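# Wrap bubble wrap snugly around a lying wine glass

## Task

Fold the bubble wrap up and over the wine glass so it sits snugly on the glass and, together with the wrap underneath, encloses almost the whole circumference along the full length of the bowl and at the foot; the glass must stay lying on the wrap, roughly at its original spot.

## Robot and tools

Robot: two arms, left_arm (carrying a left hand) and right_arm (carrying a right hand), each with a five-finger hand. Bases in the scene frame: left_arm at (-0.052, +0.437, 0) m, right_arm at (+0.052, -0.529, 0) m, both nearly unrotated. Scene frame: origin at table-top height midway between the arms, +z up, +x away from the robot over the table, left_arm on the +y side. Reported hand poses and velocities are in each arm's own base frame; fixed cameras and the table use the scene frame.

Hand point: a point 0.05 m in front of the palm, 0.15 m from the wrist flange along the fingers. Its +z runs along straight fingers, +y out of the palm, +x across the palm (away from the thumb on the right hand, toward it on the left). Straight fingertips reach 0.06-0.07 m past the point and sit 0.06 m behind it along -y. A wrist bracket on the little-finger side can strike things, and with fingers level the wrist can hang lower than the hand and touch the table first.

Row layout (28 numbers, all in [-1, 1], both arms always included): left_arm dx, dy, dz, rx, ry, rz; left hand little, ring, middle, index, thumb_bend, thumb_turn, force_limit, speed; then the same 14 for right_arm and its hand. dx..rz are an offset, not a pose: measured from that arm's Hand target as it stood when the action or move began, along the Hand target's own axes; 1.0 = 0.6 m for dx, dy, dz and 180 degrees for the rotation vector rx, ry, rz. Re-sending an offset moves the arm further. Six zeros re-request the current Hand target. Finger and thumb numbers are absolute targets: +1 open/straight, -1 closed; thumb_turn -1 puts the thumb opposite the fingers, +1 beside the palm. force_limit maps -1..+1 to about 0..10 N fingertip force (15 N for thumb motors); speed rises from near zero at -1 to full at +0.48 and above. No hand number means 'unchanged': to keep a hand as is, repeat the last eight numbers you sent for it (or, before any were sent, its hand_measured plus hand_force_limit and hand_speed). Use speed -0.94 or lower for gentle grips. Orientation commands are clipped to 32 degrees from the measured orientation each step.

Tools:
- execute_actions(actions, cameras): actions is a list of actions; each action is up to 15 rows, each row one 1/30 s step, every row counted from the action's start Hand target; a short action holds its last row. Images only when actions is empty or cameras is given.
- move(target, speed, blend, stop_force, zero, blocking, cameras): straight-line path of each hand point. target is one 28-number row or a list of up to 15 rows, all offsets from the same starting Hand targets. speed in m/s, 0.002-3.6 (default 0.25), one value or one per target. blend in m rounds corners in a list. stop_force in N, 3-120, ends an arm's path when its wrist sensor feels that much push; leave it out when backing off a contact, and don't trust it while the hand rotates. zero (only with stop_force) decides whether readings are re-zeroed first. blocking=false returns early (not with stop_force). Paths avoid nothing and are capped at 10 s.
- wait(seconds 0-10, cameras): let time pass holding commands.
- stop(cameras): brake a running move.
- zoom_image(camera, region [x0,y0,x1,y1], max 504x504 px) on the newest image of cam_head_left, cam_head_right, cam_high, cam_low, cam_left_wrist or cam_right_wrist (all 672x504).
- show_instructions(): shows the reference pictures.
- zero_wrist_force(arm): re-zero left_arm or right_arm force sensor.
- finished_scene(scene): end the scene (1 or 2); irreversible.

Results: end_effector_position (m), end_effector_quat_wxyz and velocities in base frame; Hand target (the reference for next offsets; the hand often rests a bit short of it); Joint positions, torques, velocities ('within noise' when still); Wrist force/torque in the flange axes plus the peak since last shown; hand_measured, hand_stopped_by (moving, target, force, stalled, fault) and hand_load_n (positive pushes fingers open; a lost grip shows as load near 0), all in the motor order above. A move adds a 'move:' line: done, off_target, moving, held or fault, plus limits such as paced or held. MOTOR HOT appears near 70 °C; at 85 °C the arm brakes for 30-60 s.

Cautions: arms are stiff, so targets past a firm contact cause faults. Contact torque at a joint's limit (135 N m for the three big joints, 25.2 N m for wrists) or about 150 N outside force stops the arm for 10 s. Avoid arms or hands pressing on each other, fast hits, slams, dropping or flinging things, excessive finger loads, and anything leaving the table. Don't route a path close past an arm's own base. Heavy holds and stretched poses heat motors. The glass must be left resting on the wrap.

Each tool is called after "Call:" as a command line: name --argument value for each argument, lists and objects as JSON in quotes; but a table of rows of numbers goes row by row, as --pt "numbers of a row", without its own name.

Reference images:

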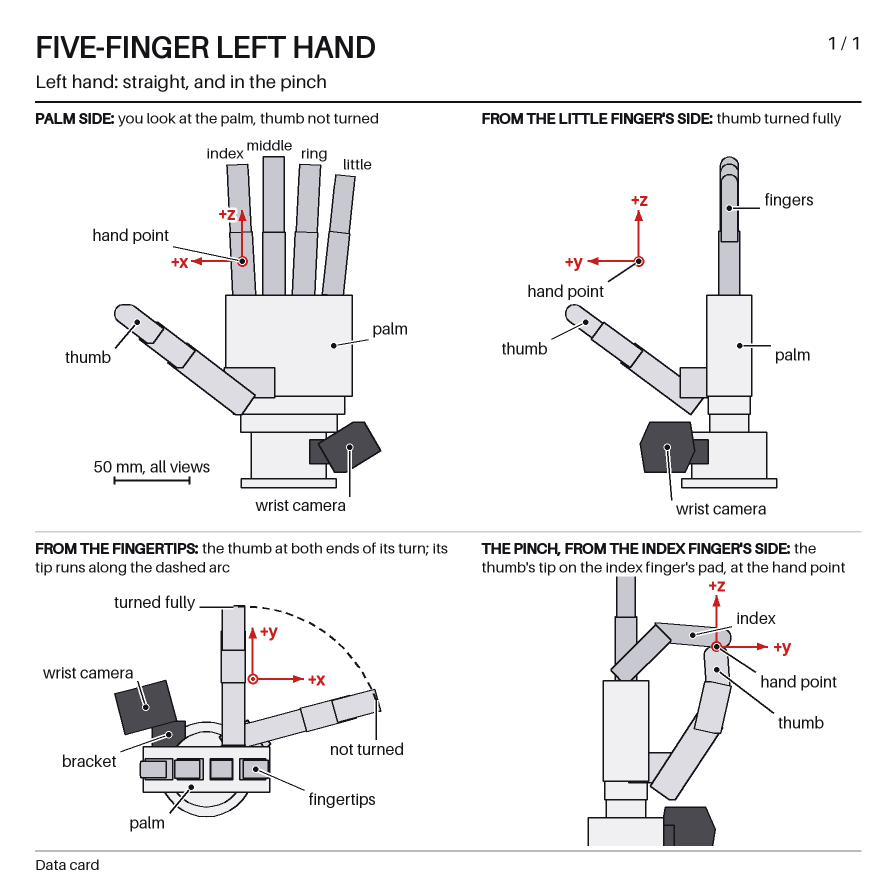

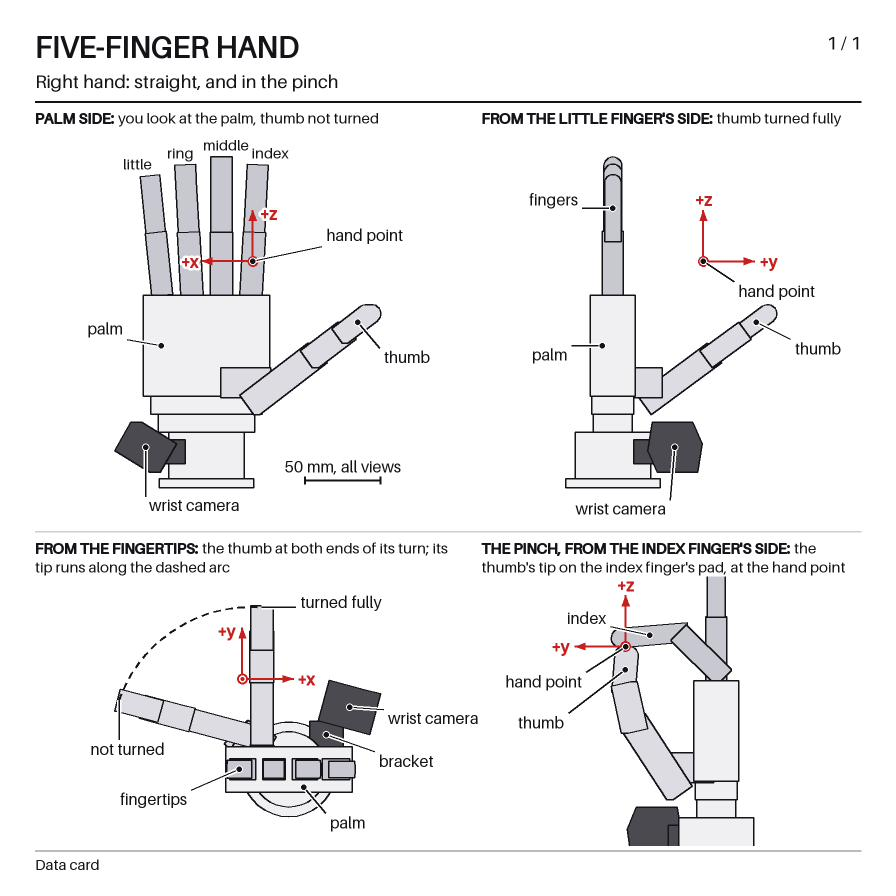

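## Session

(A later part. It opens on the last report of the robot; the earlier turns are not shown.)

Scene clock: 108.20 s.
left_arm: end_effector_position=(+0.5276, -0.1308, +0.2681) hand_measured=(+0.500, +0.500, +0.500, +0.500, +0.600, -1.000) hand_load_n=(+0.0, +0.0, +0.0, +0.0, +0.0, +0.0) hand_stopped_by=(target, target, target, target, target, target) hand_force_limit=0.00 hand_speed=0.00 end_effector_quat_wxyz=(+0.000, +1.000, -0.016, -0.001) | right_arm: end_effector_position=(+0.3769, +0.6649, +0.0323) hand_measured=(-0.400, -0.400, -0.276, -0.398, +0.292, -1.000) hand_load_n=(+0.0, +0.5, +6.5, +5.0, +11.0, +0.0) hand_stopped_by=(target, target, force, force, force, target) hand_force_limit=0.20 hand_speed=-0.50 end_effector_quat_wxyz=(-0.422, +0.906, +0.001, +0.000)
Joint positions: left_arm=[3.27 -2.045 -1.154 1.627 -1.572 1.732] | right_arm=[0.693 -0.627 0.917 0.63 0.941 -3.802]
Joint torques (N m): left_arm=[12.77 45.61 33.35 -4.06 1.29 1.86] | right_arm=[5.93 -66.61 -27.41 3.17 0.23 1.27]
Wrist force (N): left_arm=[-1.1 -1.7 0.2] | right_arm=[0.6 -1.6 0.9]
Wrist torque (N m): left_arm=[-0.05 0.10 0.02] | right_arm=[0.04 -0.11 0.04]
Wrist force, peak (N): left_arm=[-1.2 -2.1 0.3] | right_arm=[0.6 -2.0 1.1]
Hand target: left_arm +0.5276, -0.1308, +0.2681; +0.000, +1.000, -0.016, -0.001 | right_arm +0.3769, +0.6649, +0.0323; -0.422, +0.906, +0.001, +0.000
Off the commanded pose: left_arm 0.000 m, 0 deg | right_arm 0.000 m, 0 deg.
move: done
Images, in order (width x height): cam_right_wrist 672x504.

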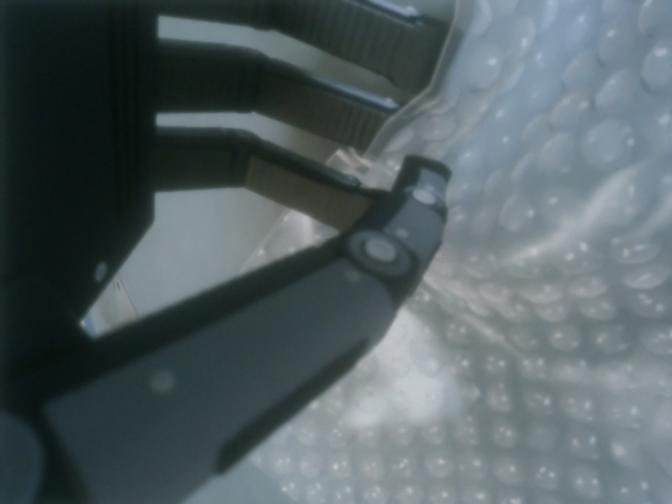

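Call:
move --pt "0 0 0 0 0 0 0.5 0.5 0.5 0.5 0.6 -1 0 0 0 -0.0276 -0.0449 0 0 0 -0.4 -0.4 -0.4 -0.4 0.0 -1 0.2 -0.5" --pt "0 0 0 0 0 0 0.5 0.5 0.5 0.5 0.6 -1 0 0 0 -0.0440 -0.1239 0 0 0 -0.4 -0.4 -0.4 -0.4 0.0 -1 0.2 -0.5" --speed 0.07 --blend '[0.01,0]' --cameras '["cam_head_left","cam_low","cam_right_wrist"]'

Call:
zoom_image --camera "cam_low" --region '[150, 160, 350, 310]'

Scene clock: 110.13 s.
left_arm: end_effector_position=(+0.5276, -0.1308, +0.2681) hand_measured=(+0.500, +0.500, +0.500, +0.500, +0.600, -1.000) hand_load_n=(+0.0, +0.0, +0.0, +0.0, +0.0, +0.0) hand_stopped_by=(target, target, target, target, target, target) hand_force_limit=0.00 hand_speed=0.00 end_effector_quat_wxyz=(+0.000, +1.000, -0.016, -0.001) | right_arm: end_effector_position=(+0.3768, +0.6250, +0.1002) hand_measured=(-0.400, -0.400, -0.276, -0.398, +0.292, -1.000) hand_load_n=(+0.0, +0.0, +6.5, +5.5, +10.5, +0.0) hand_stopped_by=(target, target, force, force, force, target) hand_force_limit=0.20 hand_speed=-0.50 end_effector_quat_wxyz=(-0.422, +0.906, +0.001, +0.000)
Joint positions: left_arm=[3.27 -2.045 -1.154 1.627 -1.572 1.732] | right_arm=[0.643 -0.758 0.988 0.72 0.911 -3.852]
Joint torques (N m): left_arm=[11.76 46.58 33.3 -4.16 1.64 1.84] | right_arm=[-9.1 -60.53 -14.64 3.45 -2.33 -1.25]
Wrist force (N): left_arm=[-1.2 -1.9 0.3] | right_arm=[0.5 -1.8 0.8]
Wrist torque (N m): left_arm=[-0.07 0.13 0.02] | right_arm=[0.03 -0.08 0.11]
Wrist force, peak (N): left_arm=[-1.3 -2.1 0.2] | right_arm=[0.6 -2.1 1.1]
Hand target: left_arm +0.5276, -0.1308, +0.2681; +0.000, +1.000, -0.016, -0.001 | right_arm +0.3768, +0.6250, +0.1003; -0.422, +0.906, +0.001, +0.000
Off the commanded pose: left_arm 0.000 m, 0 deg | right_arm 0.000 m, 0 deg.
move: done
Images, in order (width x height): cam_head_left 672x504, cam_low 672x504, cam_right_wrist 672x504.

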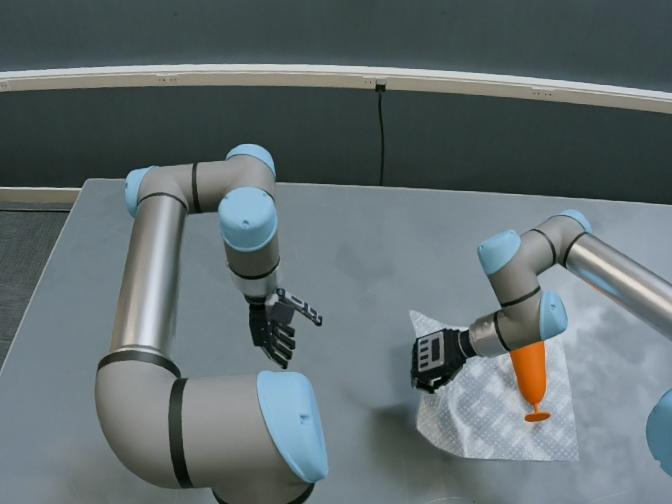

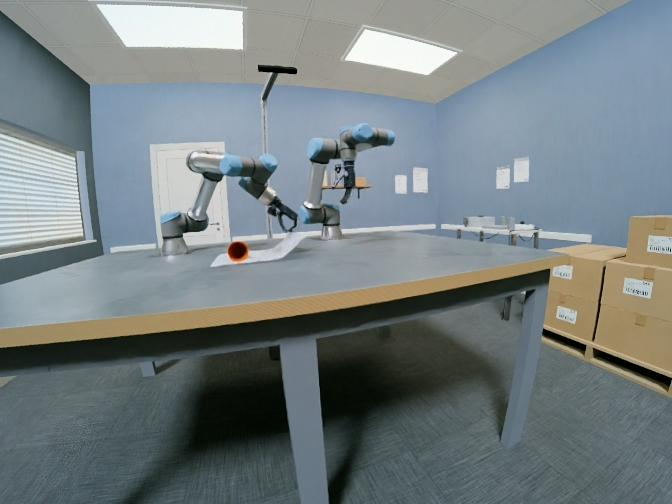

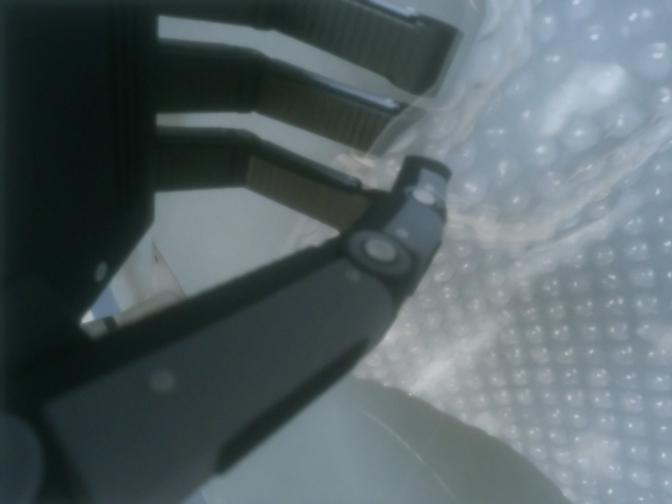

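Scaled by 2.520 from the camera's 672x504 image, which has a finer 960x720 frame.

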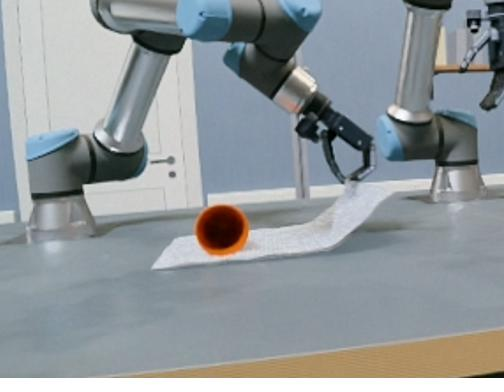

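Call:
move --pt "0 0 0 0 0 0 0.5 0.5 0.5 0.5 0.6 -1 0 0 0 -0.0082 -0.0939 0 0 0 -0.4 -0.4 -0.4 -0.4 0.0 -1 0.2 -0.5" --pt "0 0 0 0 0 0 0.5 0.5 0.5 0.5 0.6 -1 0 0 0 0.0135 -0.1846 0 0 0 -0.4 -0.4 -0.4 -0.4 0.0 -1 0.2 -0.5" --pt "0 0 0 0 0 0 0.5 0.5 0.5 0.5 0.6 -1 0 0 0 0.0778 -0.2612 0 0 0 -0.4 -0.4 -0.4 -0.4 0.0 -1 0.2 -0.5" --speed 0.07 --blend '[0.02,0.02,0]' --cameras '["cam_head_left","cam_high","cam_low","cam_right_wrist"]'

Call:
zoom_image --camera "cam_low" --region '[150, 160, 350, 310]'

Scene clock: 113.50 s.
left_arm: end_effector_position=(+0.5276, -0.1308, +0.2681) hand_measured=(+0.500, +0.500, +0.500, +0.500, +0.600, -1.000) hand_load_n=(+0.0, +0.0, +0.0, +0.0, +0.0, +0.0) hand_stopped_by=(target, target, target, target, target, target) hand_force_limit=0.00 hand_speed=0.00 end_effector_quat_wxyz=(+0.000, +1.000, -0.016, -0.001) | right_arm: end_effector_position=(+0.3769, +0.4750, +0.1654) hand_measured=(-0.400, -0.400, -0.276, -0.398, +0.292, -1.000) hand_load_n=(+0.0, +0.0, +6.5, +5.5, +11.0, +0.0) hand_stopped_by=(target, target, force, force, force, target) hand_force_limit=0.20 hand_speed=-0.50 end_effector_quat_wxyz=(-0.422, +0.906, +0.001, +0.000)
Joint positions: left_arm=[3.27 -2.045 -1.154 1.627 -1.572 1.732] | right_arm=[0.409 -1.036 1.328 0.836 0.792 -4.12]
Joint torques (N m): left_arm=[12.91 46.63 32.84 -4.16 1.58 1.81] | right_arm=[-9.09 -50.61 -12.58 3.8 -1.73 -1.26]
Wrist force (N): left_arm=[-1.2 -2.0 0.1] | right_arm=[0.4 -2.2 1.1]
Wrist torque (N m): left_arm=[-0.08 0.11 0.03] | right_arm=[-0.03 -0.07 0.11]
Wrist force, peak (N): left_arm=[-1.3 -2.1 0.3] | right_arm=[0.6 -2.2 1.3]
Hand target: left_arm +0.5276, -0.1308, +0.2681; +0.000, +1.000, -0.016, -0.001 | right_arm +0.3769, +0.4749, +0.1654; -0.422, +0.906, +0.001, +0.000
Off the commanded pose: left_arm 0.000 m, 0 deg | right_arm 0.000 m, 0 deg.
move: done
Images, in order (width x height): cam_head_left 672x504, cam_high 672x504, cam_low 672x504, cam_right_wrist 672x504.

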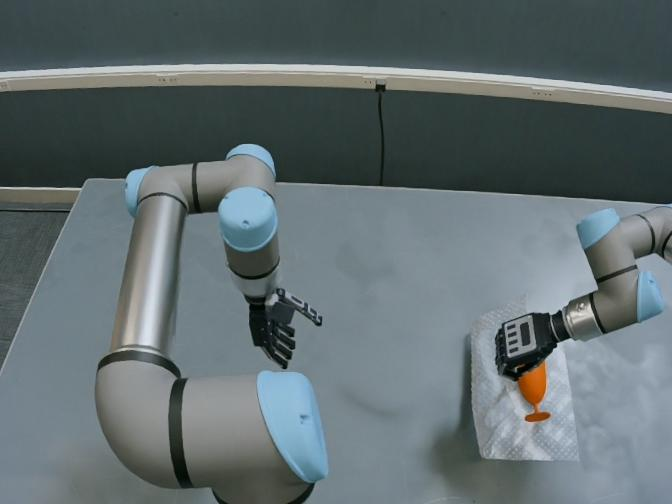

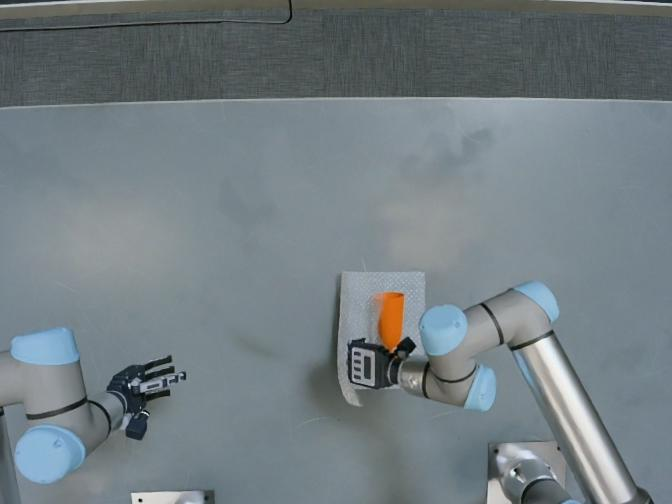

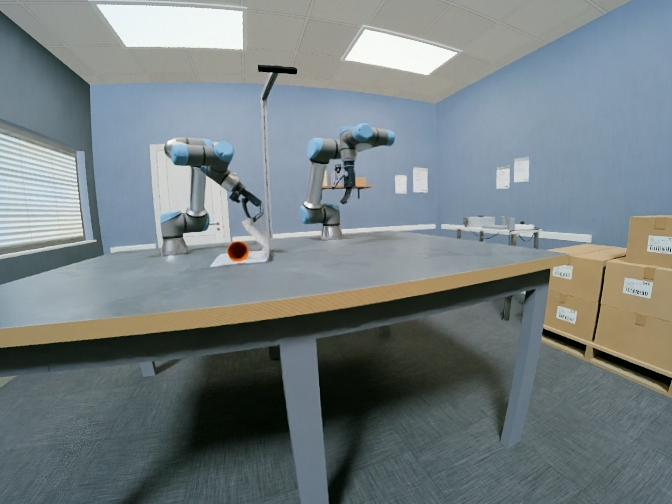

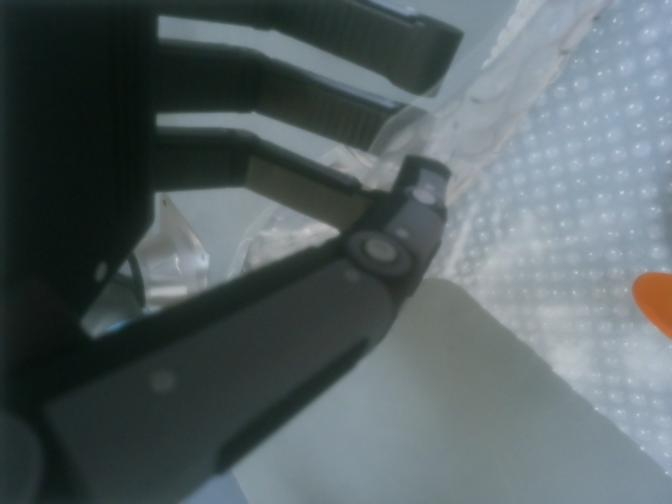

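Scaled by 2.520 from the camera's 672x504 image, which has a finer 960x720 frame.

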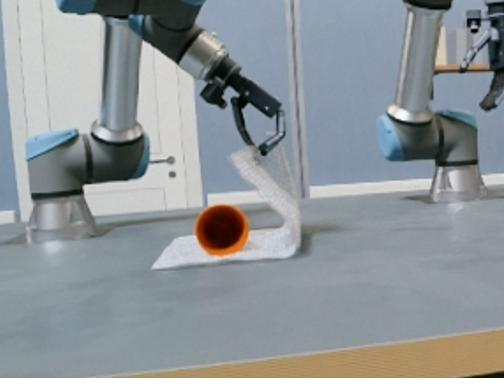

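Call:
move --pt "0 0 0 0 0 0 0.5 0.5 0.5 0.5 0.6 -1 0 0 0 0.0664 -0.0531 0 0 0 -0.4 -0.4 -0.4 -0.4 0.0 -1 0.2 -0.5" --pt "0 0 0 0 0 0 0.5 0.5 0.5 0.5 0.6 -1 0 0 0 0.1455 -0.0955 0 0 0 -0.4 -0.4 -0.4 -0.4 0.0 -1 0.2 -0.5" --speed 0.07 --blend '[0.02,0]' --cameras '["cam_head_left","cam_high","cam_low","cam_right_wrist"]'

Call:
zoom_image --camera "cam_low" --region '[150, 160, 350, 310]'

Scene clock: 115.80 s.
left_arm: end_effector_position=(+0.5276, -0.1308, +0.2681) hand_measured=(+0.500, +0.500, +0.500, +0.500, +0.600, -1.000) hand_load_n=(+0.0, +0.0, +0.5, +0.0, +0.0, +0.0) hand_stopped_by=(target, target, target, target, target, target) hand_force_limit=0.00 hand_speed=0.00 end_effector_quat_wxyz=(+0.000, +1.000, -0.016, -0.001) | right_arm: end_effector_position=(+0.3770, +0.3750, +0.1354) hand_measured=(-0.400, -0.400, -0.276, -0.398, +0.292, -1.000) hand_load_n=(+0.0, +0.0, +6.0, +5.5, +11.0, +0.5) hand_stopped_by=(target, target, force, force, force, target) hand_force_limit=0.20 hand_speed=-0.50 end_effector_quat_wxyz=(-0.422, +0.906, +0.001, +0.000)
Joint positions: left_arm=[3.27 -2.045 -1.154 1.627 -1.572 1.732] | right_arm=[0.207 -1.104 1.57 0.865 0.724 -4.397]
Joint torques (N m): left_arm=[11.92 46.79 34.34 -4.01 1.48 1.84] | right_arm=[-9.56 -46.27 -12.09 4.23 -2.32 -1.39]
Wrist force (N): left_arm=[-1.3 -1.8 0.3] | right_arm=[0.6 -1.8 1.0]
Wrist torque (N m): left_arm=[-0.06 0.13 0.02] | right_arm=[0.02 -0.09 0.13]
Wrist force, peak (N): left_arm=[-1.4 -2.1 0.3] | right_arm=[0.4 -2.5 1.5]
Hand target: left_arm +0.5276, -0.1308, +0.2681; +0.000, +1.000, -0.016, -0.001 | right_arm +0.3770, +0.3749, +0.1354; -0.422, +0.906, +0.001, +0.000
Off the commanded pose: left_arm 0.000 m, 0 deg | right_arm 0.000 m, 0 deg.
move: done
Images, in order (width x height): cam_head_left 672x504, cam_high 672x504, cam_low 672x504, cam_right_wrist 672x504.

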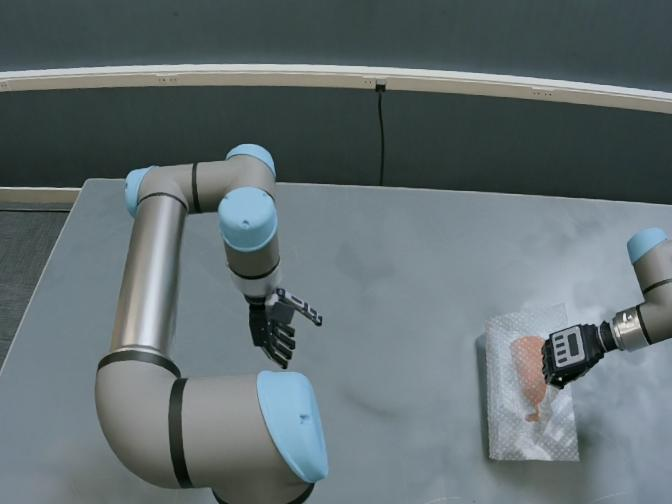

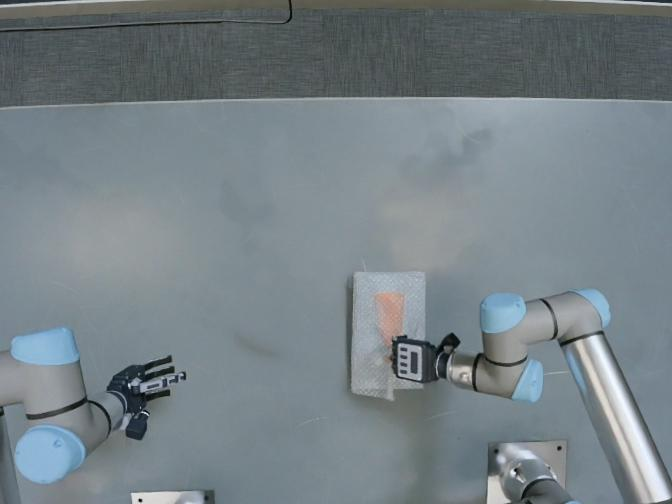

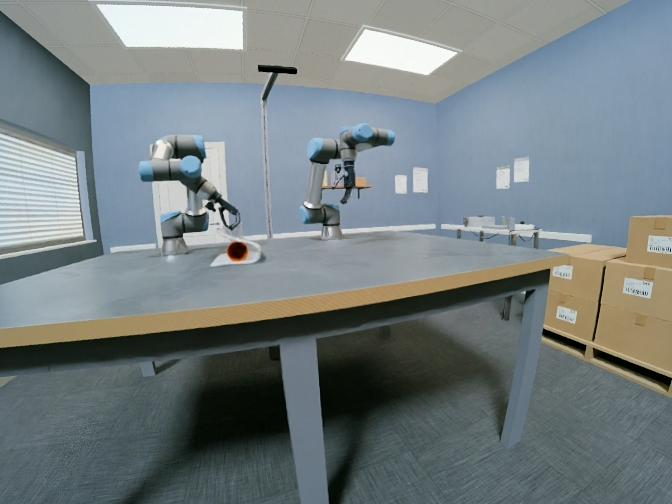

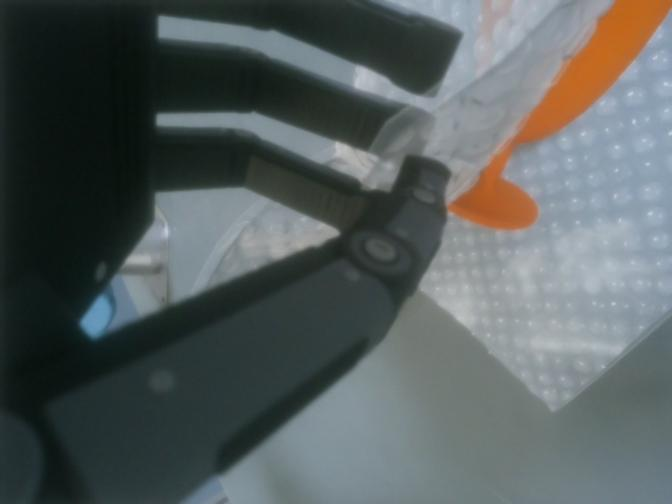

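Scaled by 2.520 from the camera's 672x504 image, which has a finer 960x720 frame.

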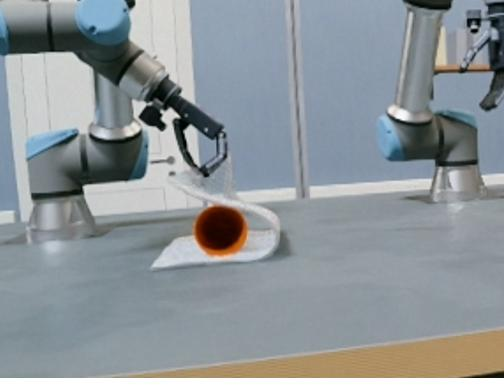

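Call:
move --pt "0 0 0 0 0 0 0.5 0.5 0.5 0.5 0.6 -1 0 0 0 0.0812 -0.0189 0 0 0 -0.4 -0.4 -0.4 -0.4 0.0 -1 0.2 -0.5" --pt "0 0 0 0 0 0 0.5 0.5 0.5 0.5 0.6 -1 0 0 0 0.1557 0.0219 0 0 0 -0.4 -0.4 -0.4 -0.4 0.0 -1 0.2 -0.5" --speed 0.05 --blend '[0.01,0]' --cameras '["cam_head_left","cam_high","cam_low","cam_right_wrist"]'

Call:
zoom_image --camera "cam_low" --region '[150, 160, 350, 310]'

Scene clock: 118.83 s.
left_arm: end_effector_position=(+0.5276, -0.1308, +0.2681) hand_measured=(+0.500, +0.500, +0.500, +0.500, +0.600, -1.000) hand_load_n=(+0.0, +0.0, +0.0, +0.0, +0.0, +0.0) hand_stopped_by=(target, target, target, target, target, target) hand_force_limit=0.00 hand_speed=0.00 end_effector_quat_wxyz=(+0.000, +1.000, -0.016, -0.001) | right_arm: end_effector_position=(+0.3771, +0.3249, +0.0555) hand_measured=(-0.400, -0.400, -0.276, -0.398, +0.292, -1.000) hand_load_n=(+0.0, +0.5, +6.0, +5.0, +11.0, +0.0) hand_stopped_by=(target, target, force, force, force, target) hand_force_limit=0.20 hand_speed=-0.50 end_effector_quat_wxyz=(-0.422, +0.906, +0.001, +0.000)
Joint positions: left_arm=[3.27 -2.045 -1.154 1.627 -1.572 1.732] | right_arm=[0.093 -1.024 1.723 0.762 0.704 -4.569]
Joint torques (N m): left_arm=[12.13 47.27 33.96 -4.27 1.32 1.85] | right_arm=[-8.94 -27.87 -9.06 0.27 -2.43 -1.4]
Wrist force (N): left_arm=[-1.0 -2.0 0.2] | right_arm=[0.6 -1.7 0.9]
Wrist torque (N m): left_arm=[-0.08 0.09 0.03] | right_arm=[0.05 -0.09 0.16]
Wrist force, peak (N): left_arm=[-1.3 -2.0 0.3] | right_arm=[0.7 -2.1 1.1]
Hand target: left_arm +0.5276, -0.1308, +0.2681; +0.000, +1.000, -0.016, -0.001 | right_arm +0.3771, +0.3249, +0.0554; -0.422, +0.906, +0.001, +0.000
Off the commanded pose: left_arm 0.000 m, 0 deg | right_arm 0.000 m, 0 deg.
move: done
Images, in order (width x height): cam_head_left 672x504, cam_high 672x504, cam_low 672x504, cam_right_wrist 672x504.

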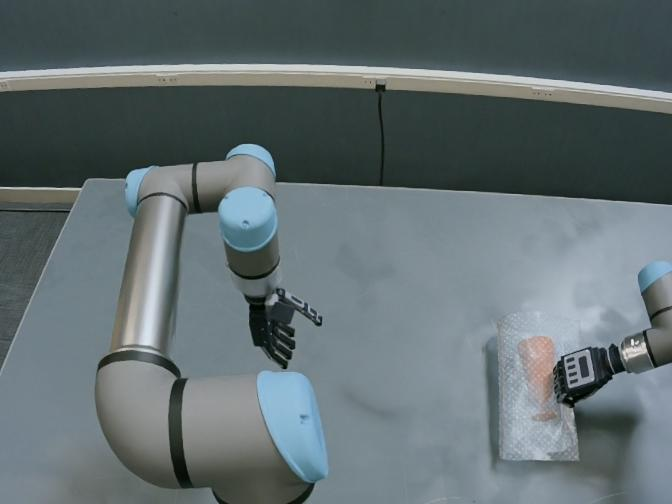

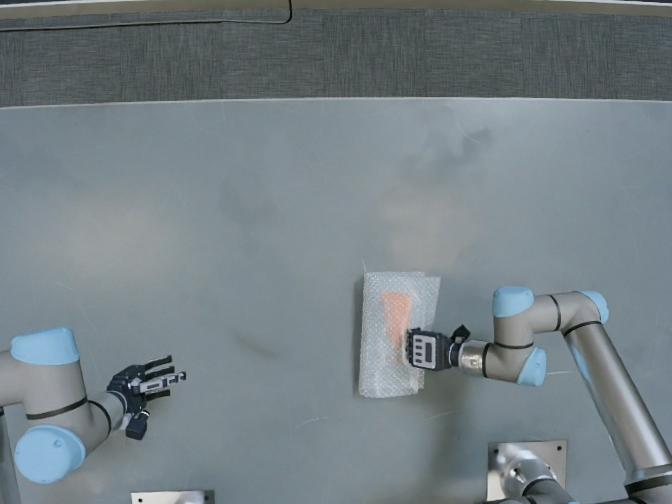

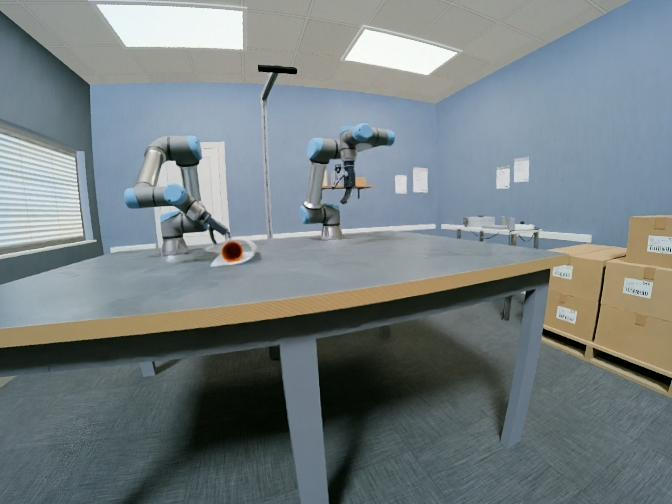

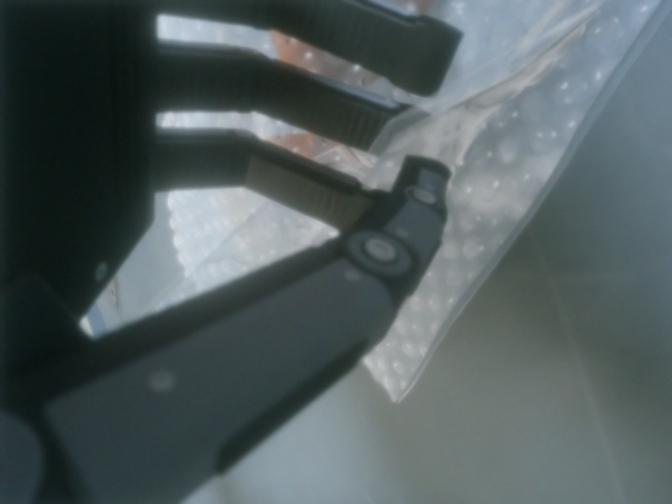

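Scaled by 2.520 from the camera's 672x504 image, which has a finer 960x720 frame.

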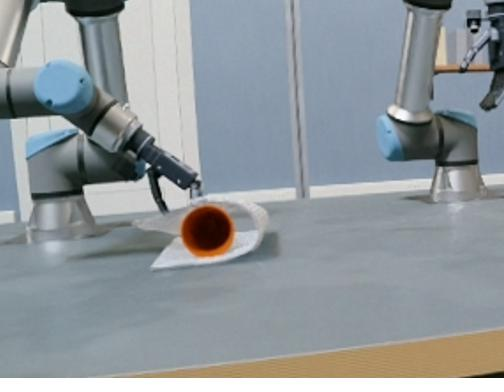

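Call:
move --target '[0,0,0,0,0,0,0.5,0.5,0.5,0.5,0.6,-1,0,0,0,0.0255,0.0214,0,0,0,-0.4,-0.4,-0.4,-0.4,0.0,-1,0.2,-0.5]' --speed 0.05

Call:
move --target '[0,0,0,0,0,0,0.5,0.5,0.5,0.5,0.6,-1,0,0,0,0,0,0,0,0,-0.4,-0.4,-0.4,-0.4,0.9,-1,0.2,-0.5]' --speed 0.05 --cameras '["cam_high","cam_low","cam_right_wrist"]'

Call:
zoom_image --camera "cam_low" --region '[180, 210, 300, 300]'

Scene clock: 120.17 s.
left_arm: end_effector_position=(+0.5276, -0.1308, +0.2681) hand_measured=(+0.500, +0.500, +0.500, +0.500, +0.600, -1.000) hand_load_n=(+0.0, +0.0, +0.0, +0.0, +0.0, +0.0) hand_stopped_by=(target, target, target, target, target, target) hand_force_limit=0.00 hand_speed=0.00 end_effector_quat_wxyz=(+0.000, +1.000, -0.016, -0.001) | right_arm: end_effector_position=(+0.3772, +0.3249, +0.0355) hand_measured=(-0.400, -0.400, -0.276, -0.398, +0.292, -1.000) hand_load_n=(+0.0, +0.0, +6.5, +5.0, +11.0, +0.0) hand_stopped_by=(target, target, force, force, force, target) hand_force_limit=0.20 hand_speed=-0.50 end_effector_quat_wxyz=(-0.422, +0.906, +0.001, +0.000)
Joint positions: left_arm=[3.27 -2.045 -1.154 1.627 -1.572 1.732] | right_arm=[0.093 -0.993 1.735 0.719 0.704 -4.57]
Joint torques (N m): left_arm=[12.22 46.05 32.85 -4.14 1.68 1.68] | right_arm=[-4.35 -29.36 -7.49 0.22 -1.85 1.1]
Wrist force (N): left_arm=[-1.1 -1.7 0.2] | right_arm=[0.8 -2.0 0.6]
Wrist torque (N m): left_arm=[-0.05 0.10 0.02] | right_arm=[0.03 -0.10 0.16]
Wrist force, peak (N): left_arm=[-1.3 -2.1 0.2] | right_arm=[0.6 -3.4 -1.1]
Hand target: left_arm +0.5276, -0.1308, +0.2681; +0.000, +1.000, -0.016, -0.001 | right_arm +0.3772, +0.3249, +0.0354; -0.422, +0.906, +0.001, +0.000
Off the commanded pose: left_arm 0.000 m, 0 deg | right_arm 0.000 m, 0 deg.
move: done

Scene clock: 121.30 s.
left_arm: end_effector_position=(+0.5276, -0.1308, +0.2681) hand_measured=(+0.500, +0.500, +0.500, +0.500, +0.600, -1.000) hand_load_n=(-0.5, +0.0, +0.0, +0.0, +0.0, +0.0) hand_stopped_by=(target, target, target, target, target, target) hand_force_limit=0.00 hand_speed=0.00 end_effector_quat_wxyz=(+0.000, +1.000, -0.016, -0.001) | right_arm: end_effector_position=(+0.3772, +0.3249, +0.0354) hand_measured=(-0.400, -0.400, -0.276, -0.398, +0.900, -1.000) hand_load_n=(+0.0, +0.0, +0.5, +0.0, +0.0, +0.0) hand_stopped_by=(target, target, force, force, target, target) hand_force_limit=0.20 hand_speed=-0.50 end_effector_quat_wxyz=(-0.422, +0.906, +0.001, +0.000)
Joint positions: left_arm=[3.27 -2.045 -1.154 1.627 -1.572 1.732] | right_arm=[0.093 -0.993 1.735 0.718 0.704 -4.569]
Joint torques (N m): left_arm=[12.07 47.51 33.15 -3.96 1.48 1.68] | right_arm=[5.99 -30.23 -7.52 0.1 -1.5 1.4]
Wrist force (N): left_arm=[-1.2 -2.0 0.0] | right_arm=[0.5 -1.7 0.8]
Wrist torque (N m): left_arm=[-0.06 0.11 0.02] | right_arm=[0.05 -0.08 0.15]
Wrist force, peak (N): left_arm=[-1.4 -2.0 0.3] | right_arm=[0.5 -2.0 1.1]
Hand target: left_arm +0.5276, -0.1308, +0.2681; +0.000, +1.000, -0.016, -0.001 | right_arm +0.3772, +0.3249, +0.0354; -0.422, +0.906, +0.001, +0.000
Off the commanded pose: left_arm 0.000 m, 0 deg | right_arm 0.000 m, 0 deg.
move: done
Images, in order (width x height): cam_high 672x504, cam_low 672x504, cam_right_wrist 672x504.

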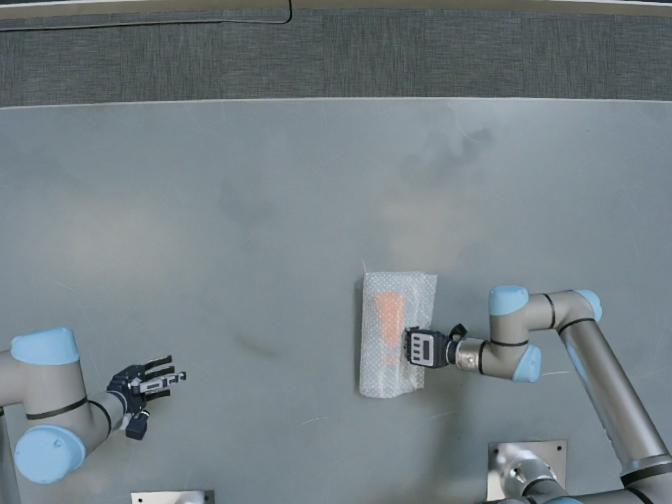

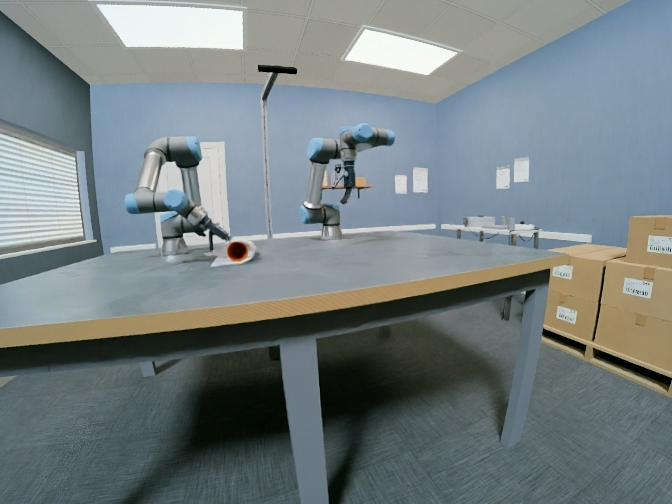

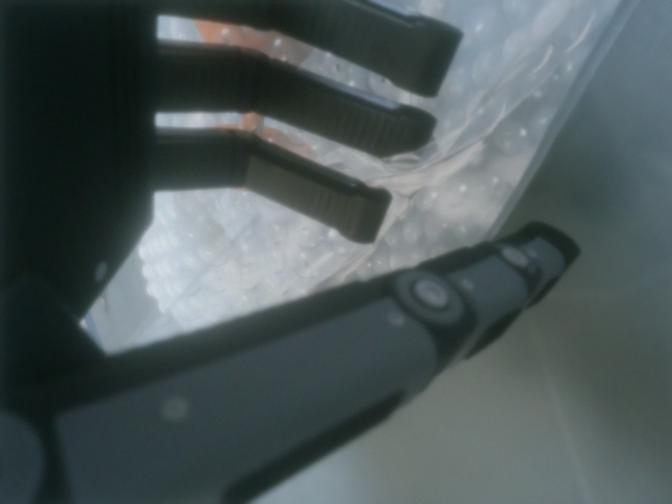

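Scaled by 4.200 from the camera's 672x504 image, which has a finer 960x720 frame.

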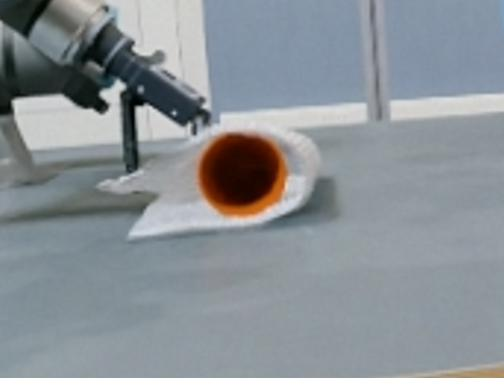

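Call:
move --pt "0 0 0 0 0 0 0.5 0.5 0.5 0.5 0.6 -1 0 0 0 -0.1532 -0.1286 0 0 0 -0.4 -0.4 -0.4 -0.4 0.9 -1 0.2 -0.5" --pt "0 0 0 0 0 0 0.5 0.5 0.5 0.5 0.6 -1 0 0 0 -0.05 -0.41 0 0 0 -0.4 -0.4 -0.4 -0.4 0.9 -1 0.2 -0.5" --speed 0.12 --blend '[0.02,0]' --cameras '["cam_head_left","cam_high","cam_low"]'

Call:
zoom_image --camera "cam_low" --region '[180, 210, 300, 300]'

Call:
zoom_image --camera "cam_head_left" --region '[440, 300, 640, 480]'

Call:
zoom_image --camera "cam_high" --region '[320, 250, 480, 420]'

Scene clock: 124.73 s.
left_arm: end_effector_position=(+0.5276, -0.1308, +0.2681) hand_measured=(+0.500, +0.500, +0.500, +0.500, +0.600, -1.000) hand_load_n=(+0.0, +0.0, +0.5, +0.0, +0.0, +0.0) hand_stopped_by=(target, target, target, target, target, target) hand_force_limit=0.00 hand_speed=0.00 end_effector_quat_wxyz=(+0.000, +1.000, -0.016, -0.001) | right_arm: end_effector_position=(+0.3771, +0.1558, +0.2165) hand_measured=(-0.400, -0.400, -0.276, -0.398, +0.900, -1.000) hand_load_n=(+0.0, +0.0, +0.0, +0.0, +0.0, +0.0) hand_stopped_by=(target, target, force, force, target, target) hand_force_limit=0.20 hand_speed=-0.50 end_effector_quat_wxyz=(-0.422, +0.906, +0.001, +0.000)
Joint positions: left_arm=[3.27 -2.045 -1.154 1.627 -1.572 1.732] | right_arm=[-0.326 -1.261 1.735 1.461 0.759 -5.197]
Joint torques (N m): left_arm=[11.79 45.95 32.71 -4.11 1.5 1.92] | right_arm=[-9.36 -38.87 -10.41 4.57 0.56 -1.15]
Wrist force (N): left_arm=[-1.0 -1.8 0.1] | right_arm=[0.5 -1.9 1.2]
Wrist torque (N m): left_arm=[-0.05 0.08 0.03] | right_arm=[0.00 -0.09 0.16]
Wrist force, peak (N): left_arm=[-1.3 -2.1 0.3] | right_arm=[0.9 -2.4 1.2]
Hand target: left_arm +0.5276, -0.1308, +0.2681; +0.000, +1.000, -0.016, -0.001 | right_arm +0.3771, +0.1558, +0.2165; -0.422, +0.906, +0.001, +0.000
Off the commanded pose: left_arm 0.000 m, 0 deg | right_arm 0.000 m, 0 deg.
move: done
Images, in order (width x height): cam_head_left 672x504, cam_high 672x504, cam_low 672x504.

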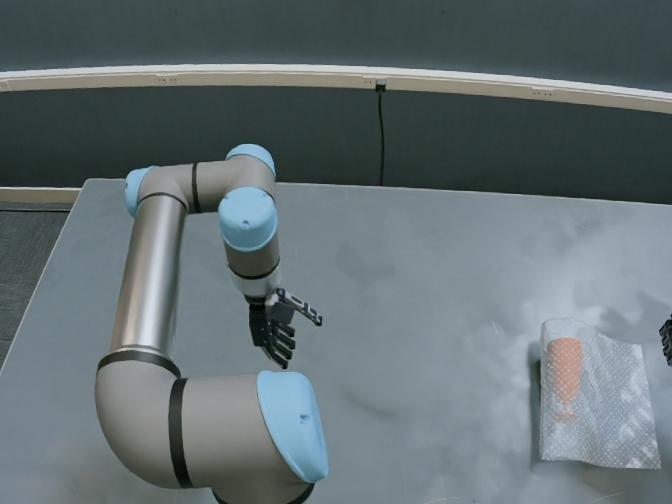

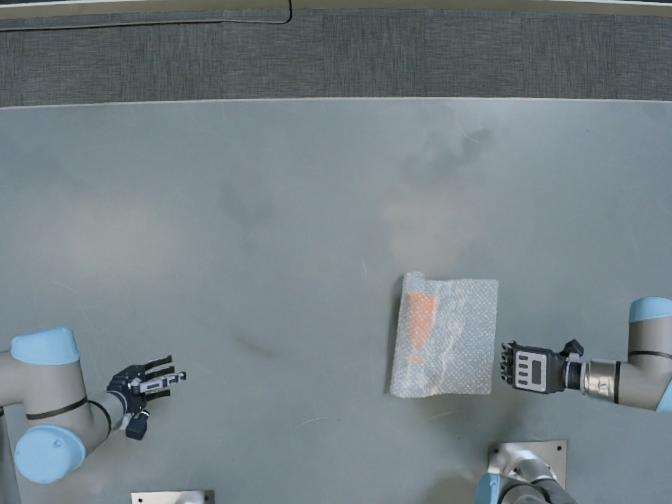

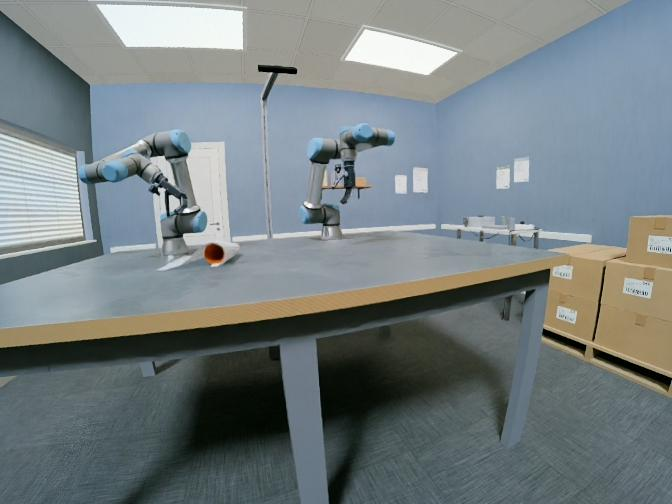

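Scaled by 4.200 from the camera's 672x504 image, which has a finer 960x720 frame.

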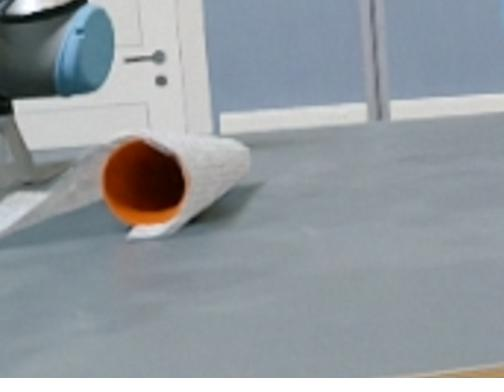

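Scaled by 2.520 from the camera's 672x504 image, which has a finer 960x720 frame.

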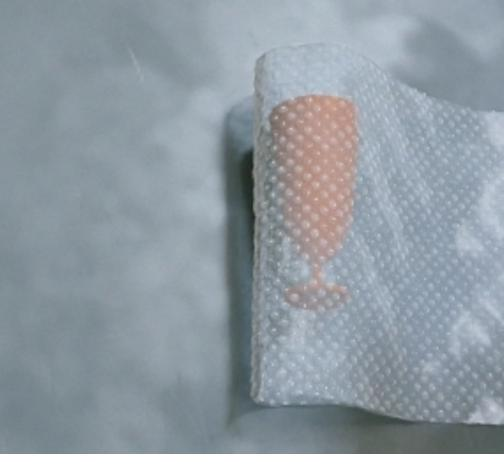

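Scaled by 2.965 from the camera's 672x504 image, which has a finer 960x720 frame.

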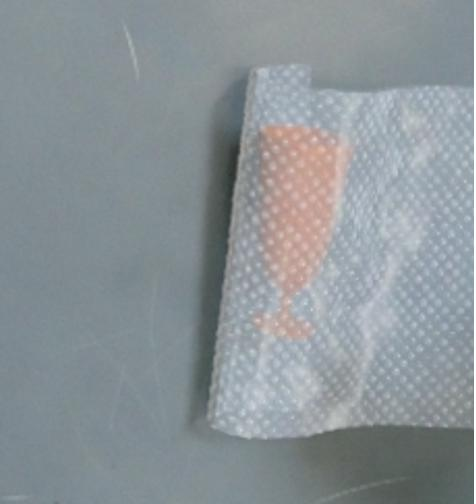

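Call:
move --target '[0,0,0,0,0,0,0.5,0.5,0.5,0.5,0.6,-1,0,0,0.0203,-0.0641,0.1192,-0.2778,0,0,1,1,1,1,1,-1,0,0]' --speed 0.2

Call:
move --target '[0,0,0,0,0,0,0.5,0.5,0.5,0.5,0.6,-1,0,0,0,0,0.2,0,0,0,1,1,1,1,1,-1,0,0]' --speed 0.06 --stop_force 4 --cameras '["cam_head_left","cam_high","cam_low"]'

Scene clock: 128.50 s.
left_arm: end_effector_position=(+0.5276, -0.1308, +0.2681) hand_measured=(+0.500, +0.500, +0.500, +0.500, +0.600, -1.000) hand_load_n=(+0.0, +0.0, +0.5, +0.0, +0.0, +0.0) hand_stopped_by=(target, target, target, target, target, target) hand_force_limit=0.00 hand_speed=0.00 end_effector_quat_wxyz=(+0.000, +1.000, -0.016, -0.001) | right_arm: end_effector_position=(+0.3893, +0.2353, +0.2000) hand_measured=(+1.000, +1.000, +1.000, +1.000, +1.000, -1.000) hand_load_n=(+0.0, +0.0, +0.0, +0.0, +0.0, +0.0) hand_stopped_by=(target, target, target, target, target, target) hand_force_limit=0.00 hand_speed=0.00 end_effector_quat_wxyz=(+0.000, +1.000, +0.000, +0.001)
Joint positions: left_arm=[3.27 -2.045 -1.154 1.627 -1.572 1.732] | right_arm=[0.351 -1.05 1.257 1.363 1.571 -4.363]
Joint torques (N m): left_arm=[11.56 45.96 33.15 -3.85 1.58 1.86] | right_arm=[7.58 -32.39 -26.44 4.34 1.17 1.45]
Wrist force (N): left_arm=[-1.1 -1.8 0.2] | right_arm=[-0.1 -0.7 -0.1]
Wrist torque (N m): left_arm=[-0.06 0.10 0.02] | right_arm=[-0.02 -0.01 -0.05]
Wrist force, peak (N): left_arm=[-1.4 -2.0 0.1] | right_arm=[0.6 -2.1 1.3]
Hand target: left_arm +0.5276, -0.1308, +0.2681; +0.000, +1.000, -0.016, -0.001 | right_arm +0.3893, +0.2353, +0.2000; +0.000, +1.000, +0.000, +0.001
Off the commanded pose: left_arm 0.000 m, 0 deg | right_arm 0.000 m, 0 deg.
move: done

Scene clock: 130.90 s.
left_arm: end_effector_position=(+0.5276, -0.1308, +0.2681) hand_measured=(+0.500, +0.500, +0.500, +0.500, +0.600, -1.000) hand_load_n=(+0.0, +0.0, +0.0, +0.0, +0.0, +0.0) hand_stopped_by=(target, target, target, target, target, target) hand_force_limit=0.00 hand_speed=0.00 end_effector_quat_wxyz=(+0.000, +1.000, -0.016, -0.001) | right_arm: end_effector_position=(+0.3893, +0.2353, +0.1270) hand_measured=(+1.000, +1.000, +1.000, +1.000, +1.000, -1.000) hand_load_n=(+0.0, +0.5, +0.0, +0.0, +0.0, +0.0) hand_stopped_by=(target, target, target, target, target, target) hand_force_limit=0.00 hand_speed=0.00 end_effector_quat_wxyz=(+0.000, +1.000, +0.000, +0.000)
Joint positions: left_arm=[3.27 -2.045 -1.154 1.627 -1.572 1.732] | right_arm=[0.351 -0.999 1.37 1.198 1.571 -4.362]
Joint torques (N m): left_arm=[11.09 46.86 33.41 -4.18 1.49 1.6] | right_arm=[-1.22 -52.25 -24.67 4.39 -1.11 0.34]
Wrist force (N): left_arm=[-1.1 -2.1 0.1] | right_arm=[-0.1 -0.7 0.2]
Wrist torque (N m): left_arm=[-0.10 0.10 0.03] | right_arm=[-0.04 -0.01 -0.05]
Wrist force, peak (N): left_arm=[-1.3 -2.0 0.3] | right_arm=[-0.7 2.1 -6.0]
Hand target: left_arm +0.5276, -0.1308, +0.2681; +0.000, +1.000, -0.016, -0.001 | right_arm +0.3892, +0.2353, +0.1270; +0.000, +1.000, +0.000, +0.000 (not the last commanded pose)
Off the commanded pose: left_arm 0.000 m, 0 deg | right_arm 0.047 m, 0 deg.
move: contact (right_arm)
Images, in order (width x height): cam_head_left 672x504, cam_high 672x504, cam_low 672x504.

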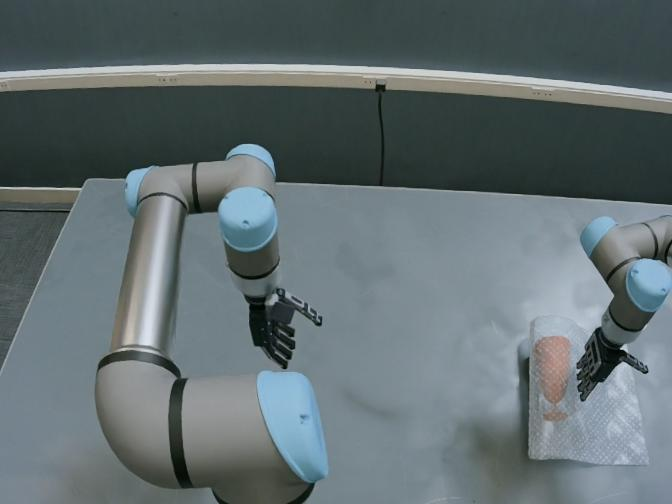

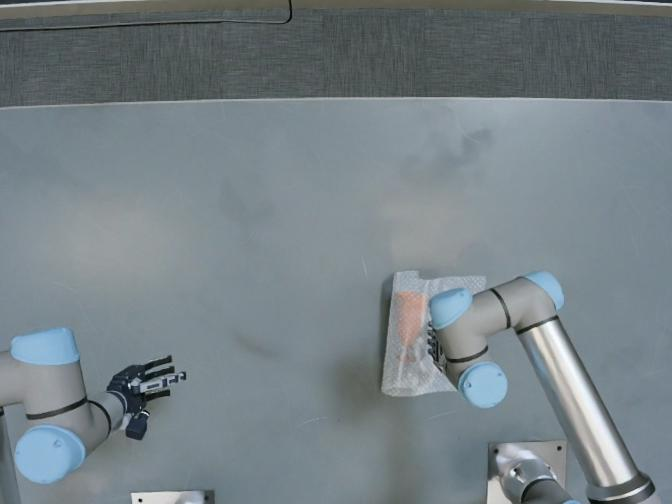

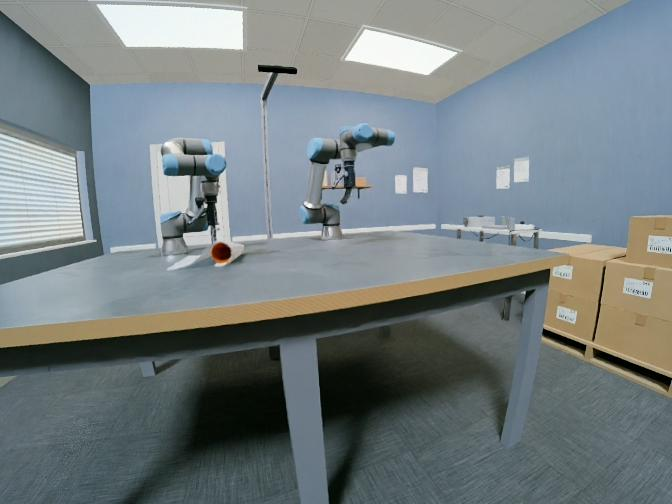

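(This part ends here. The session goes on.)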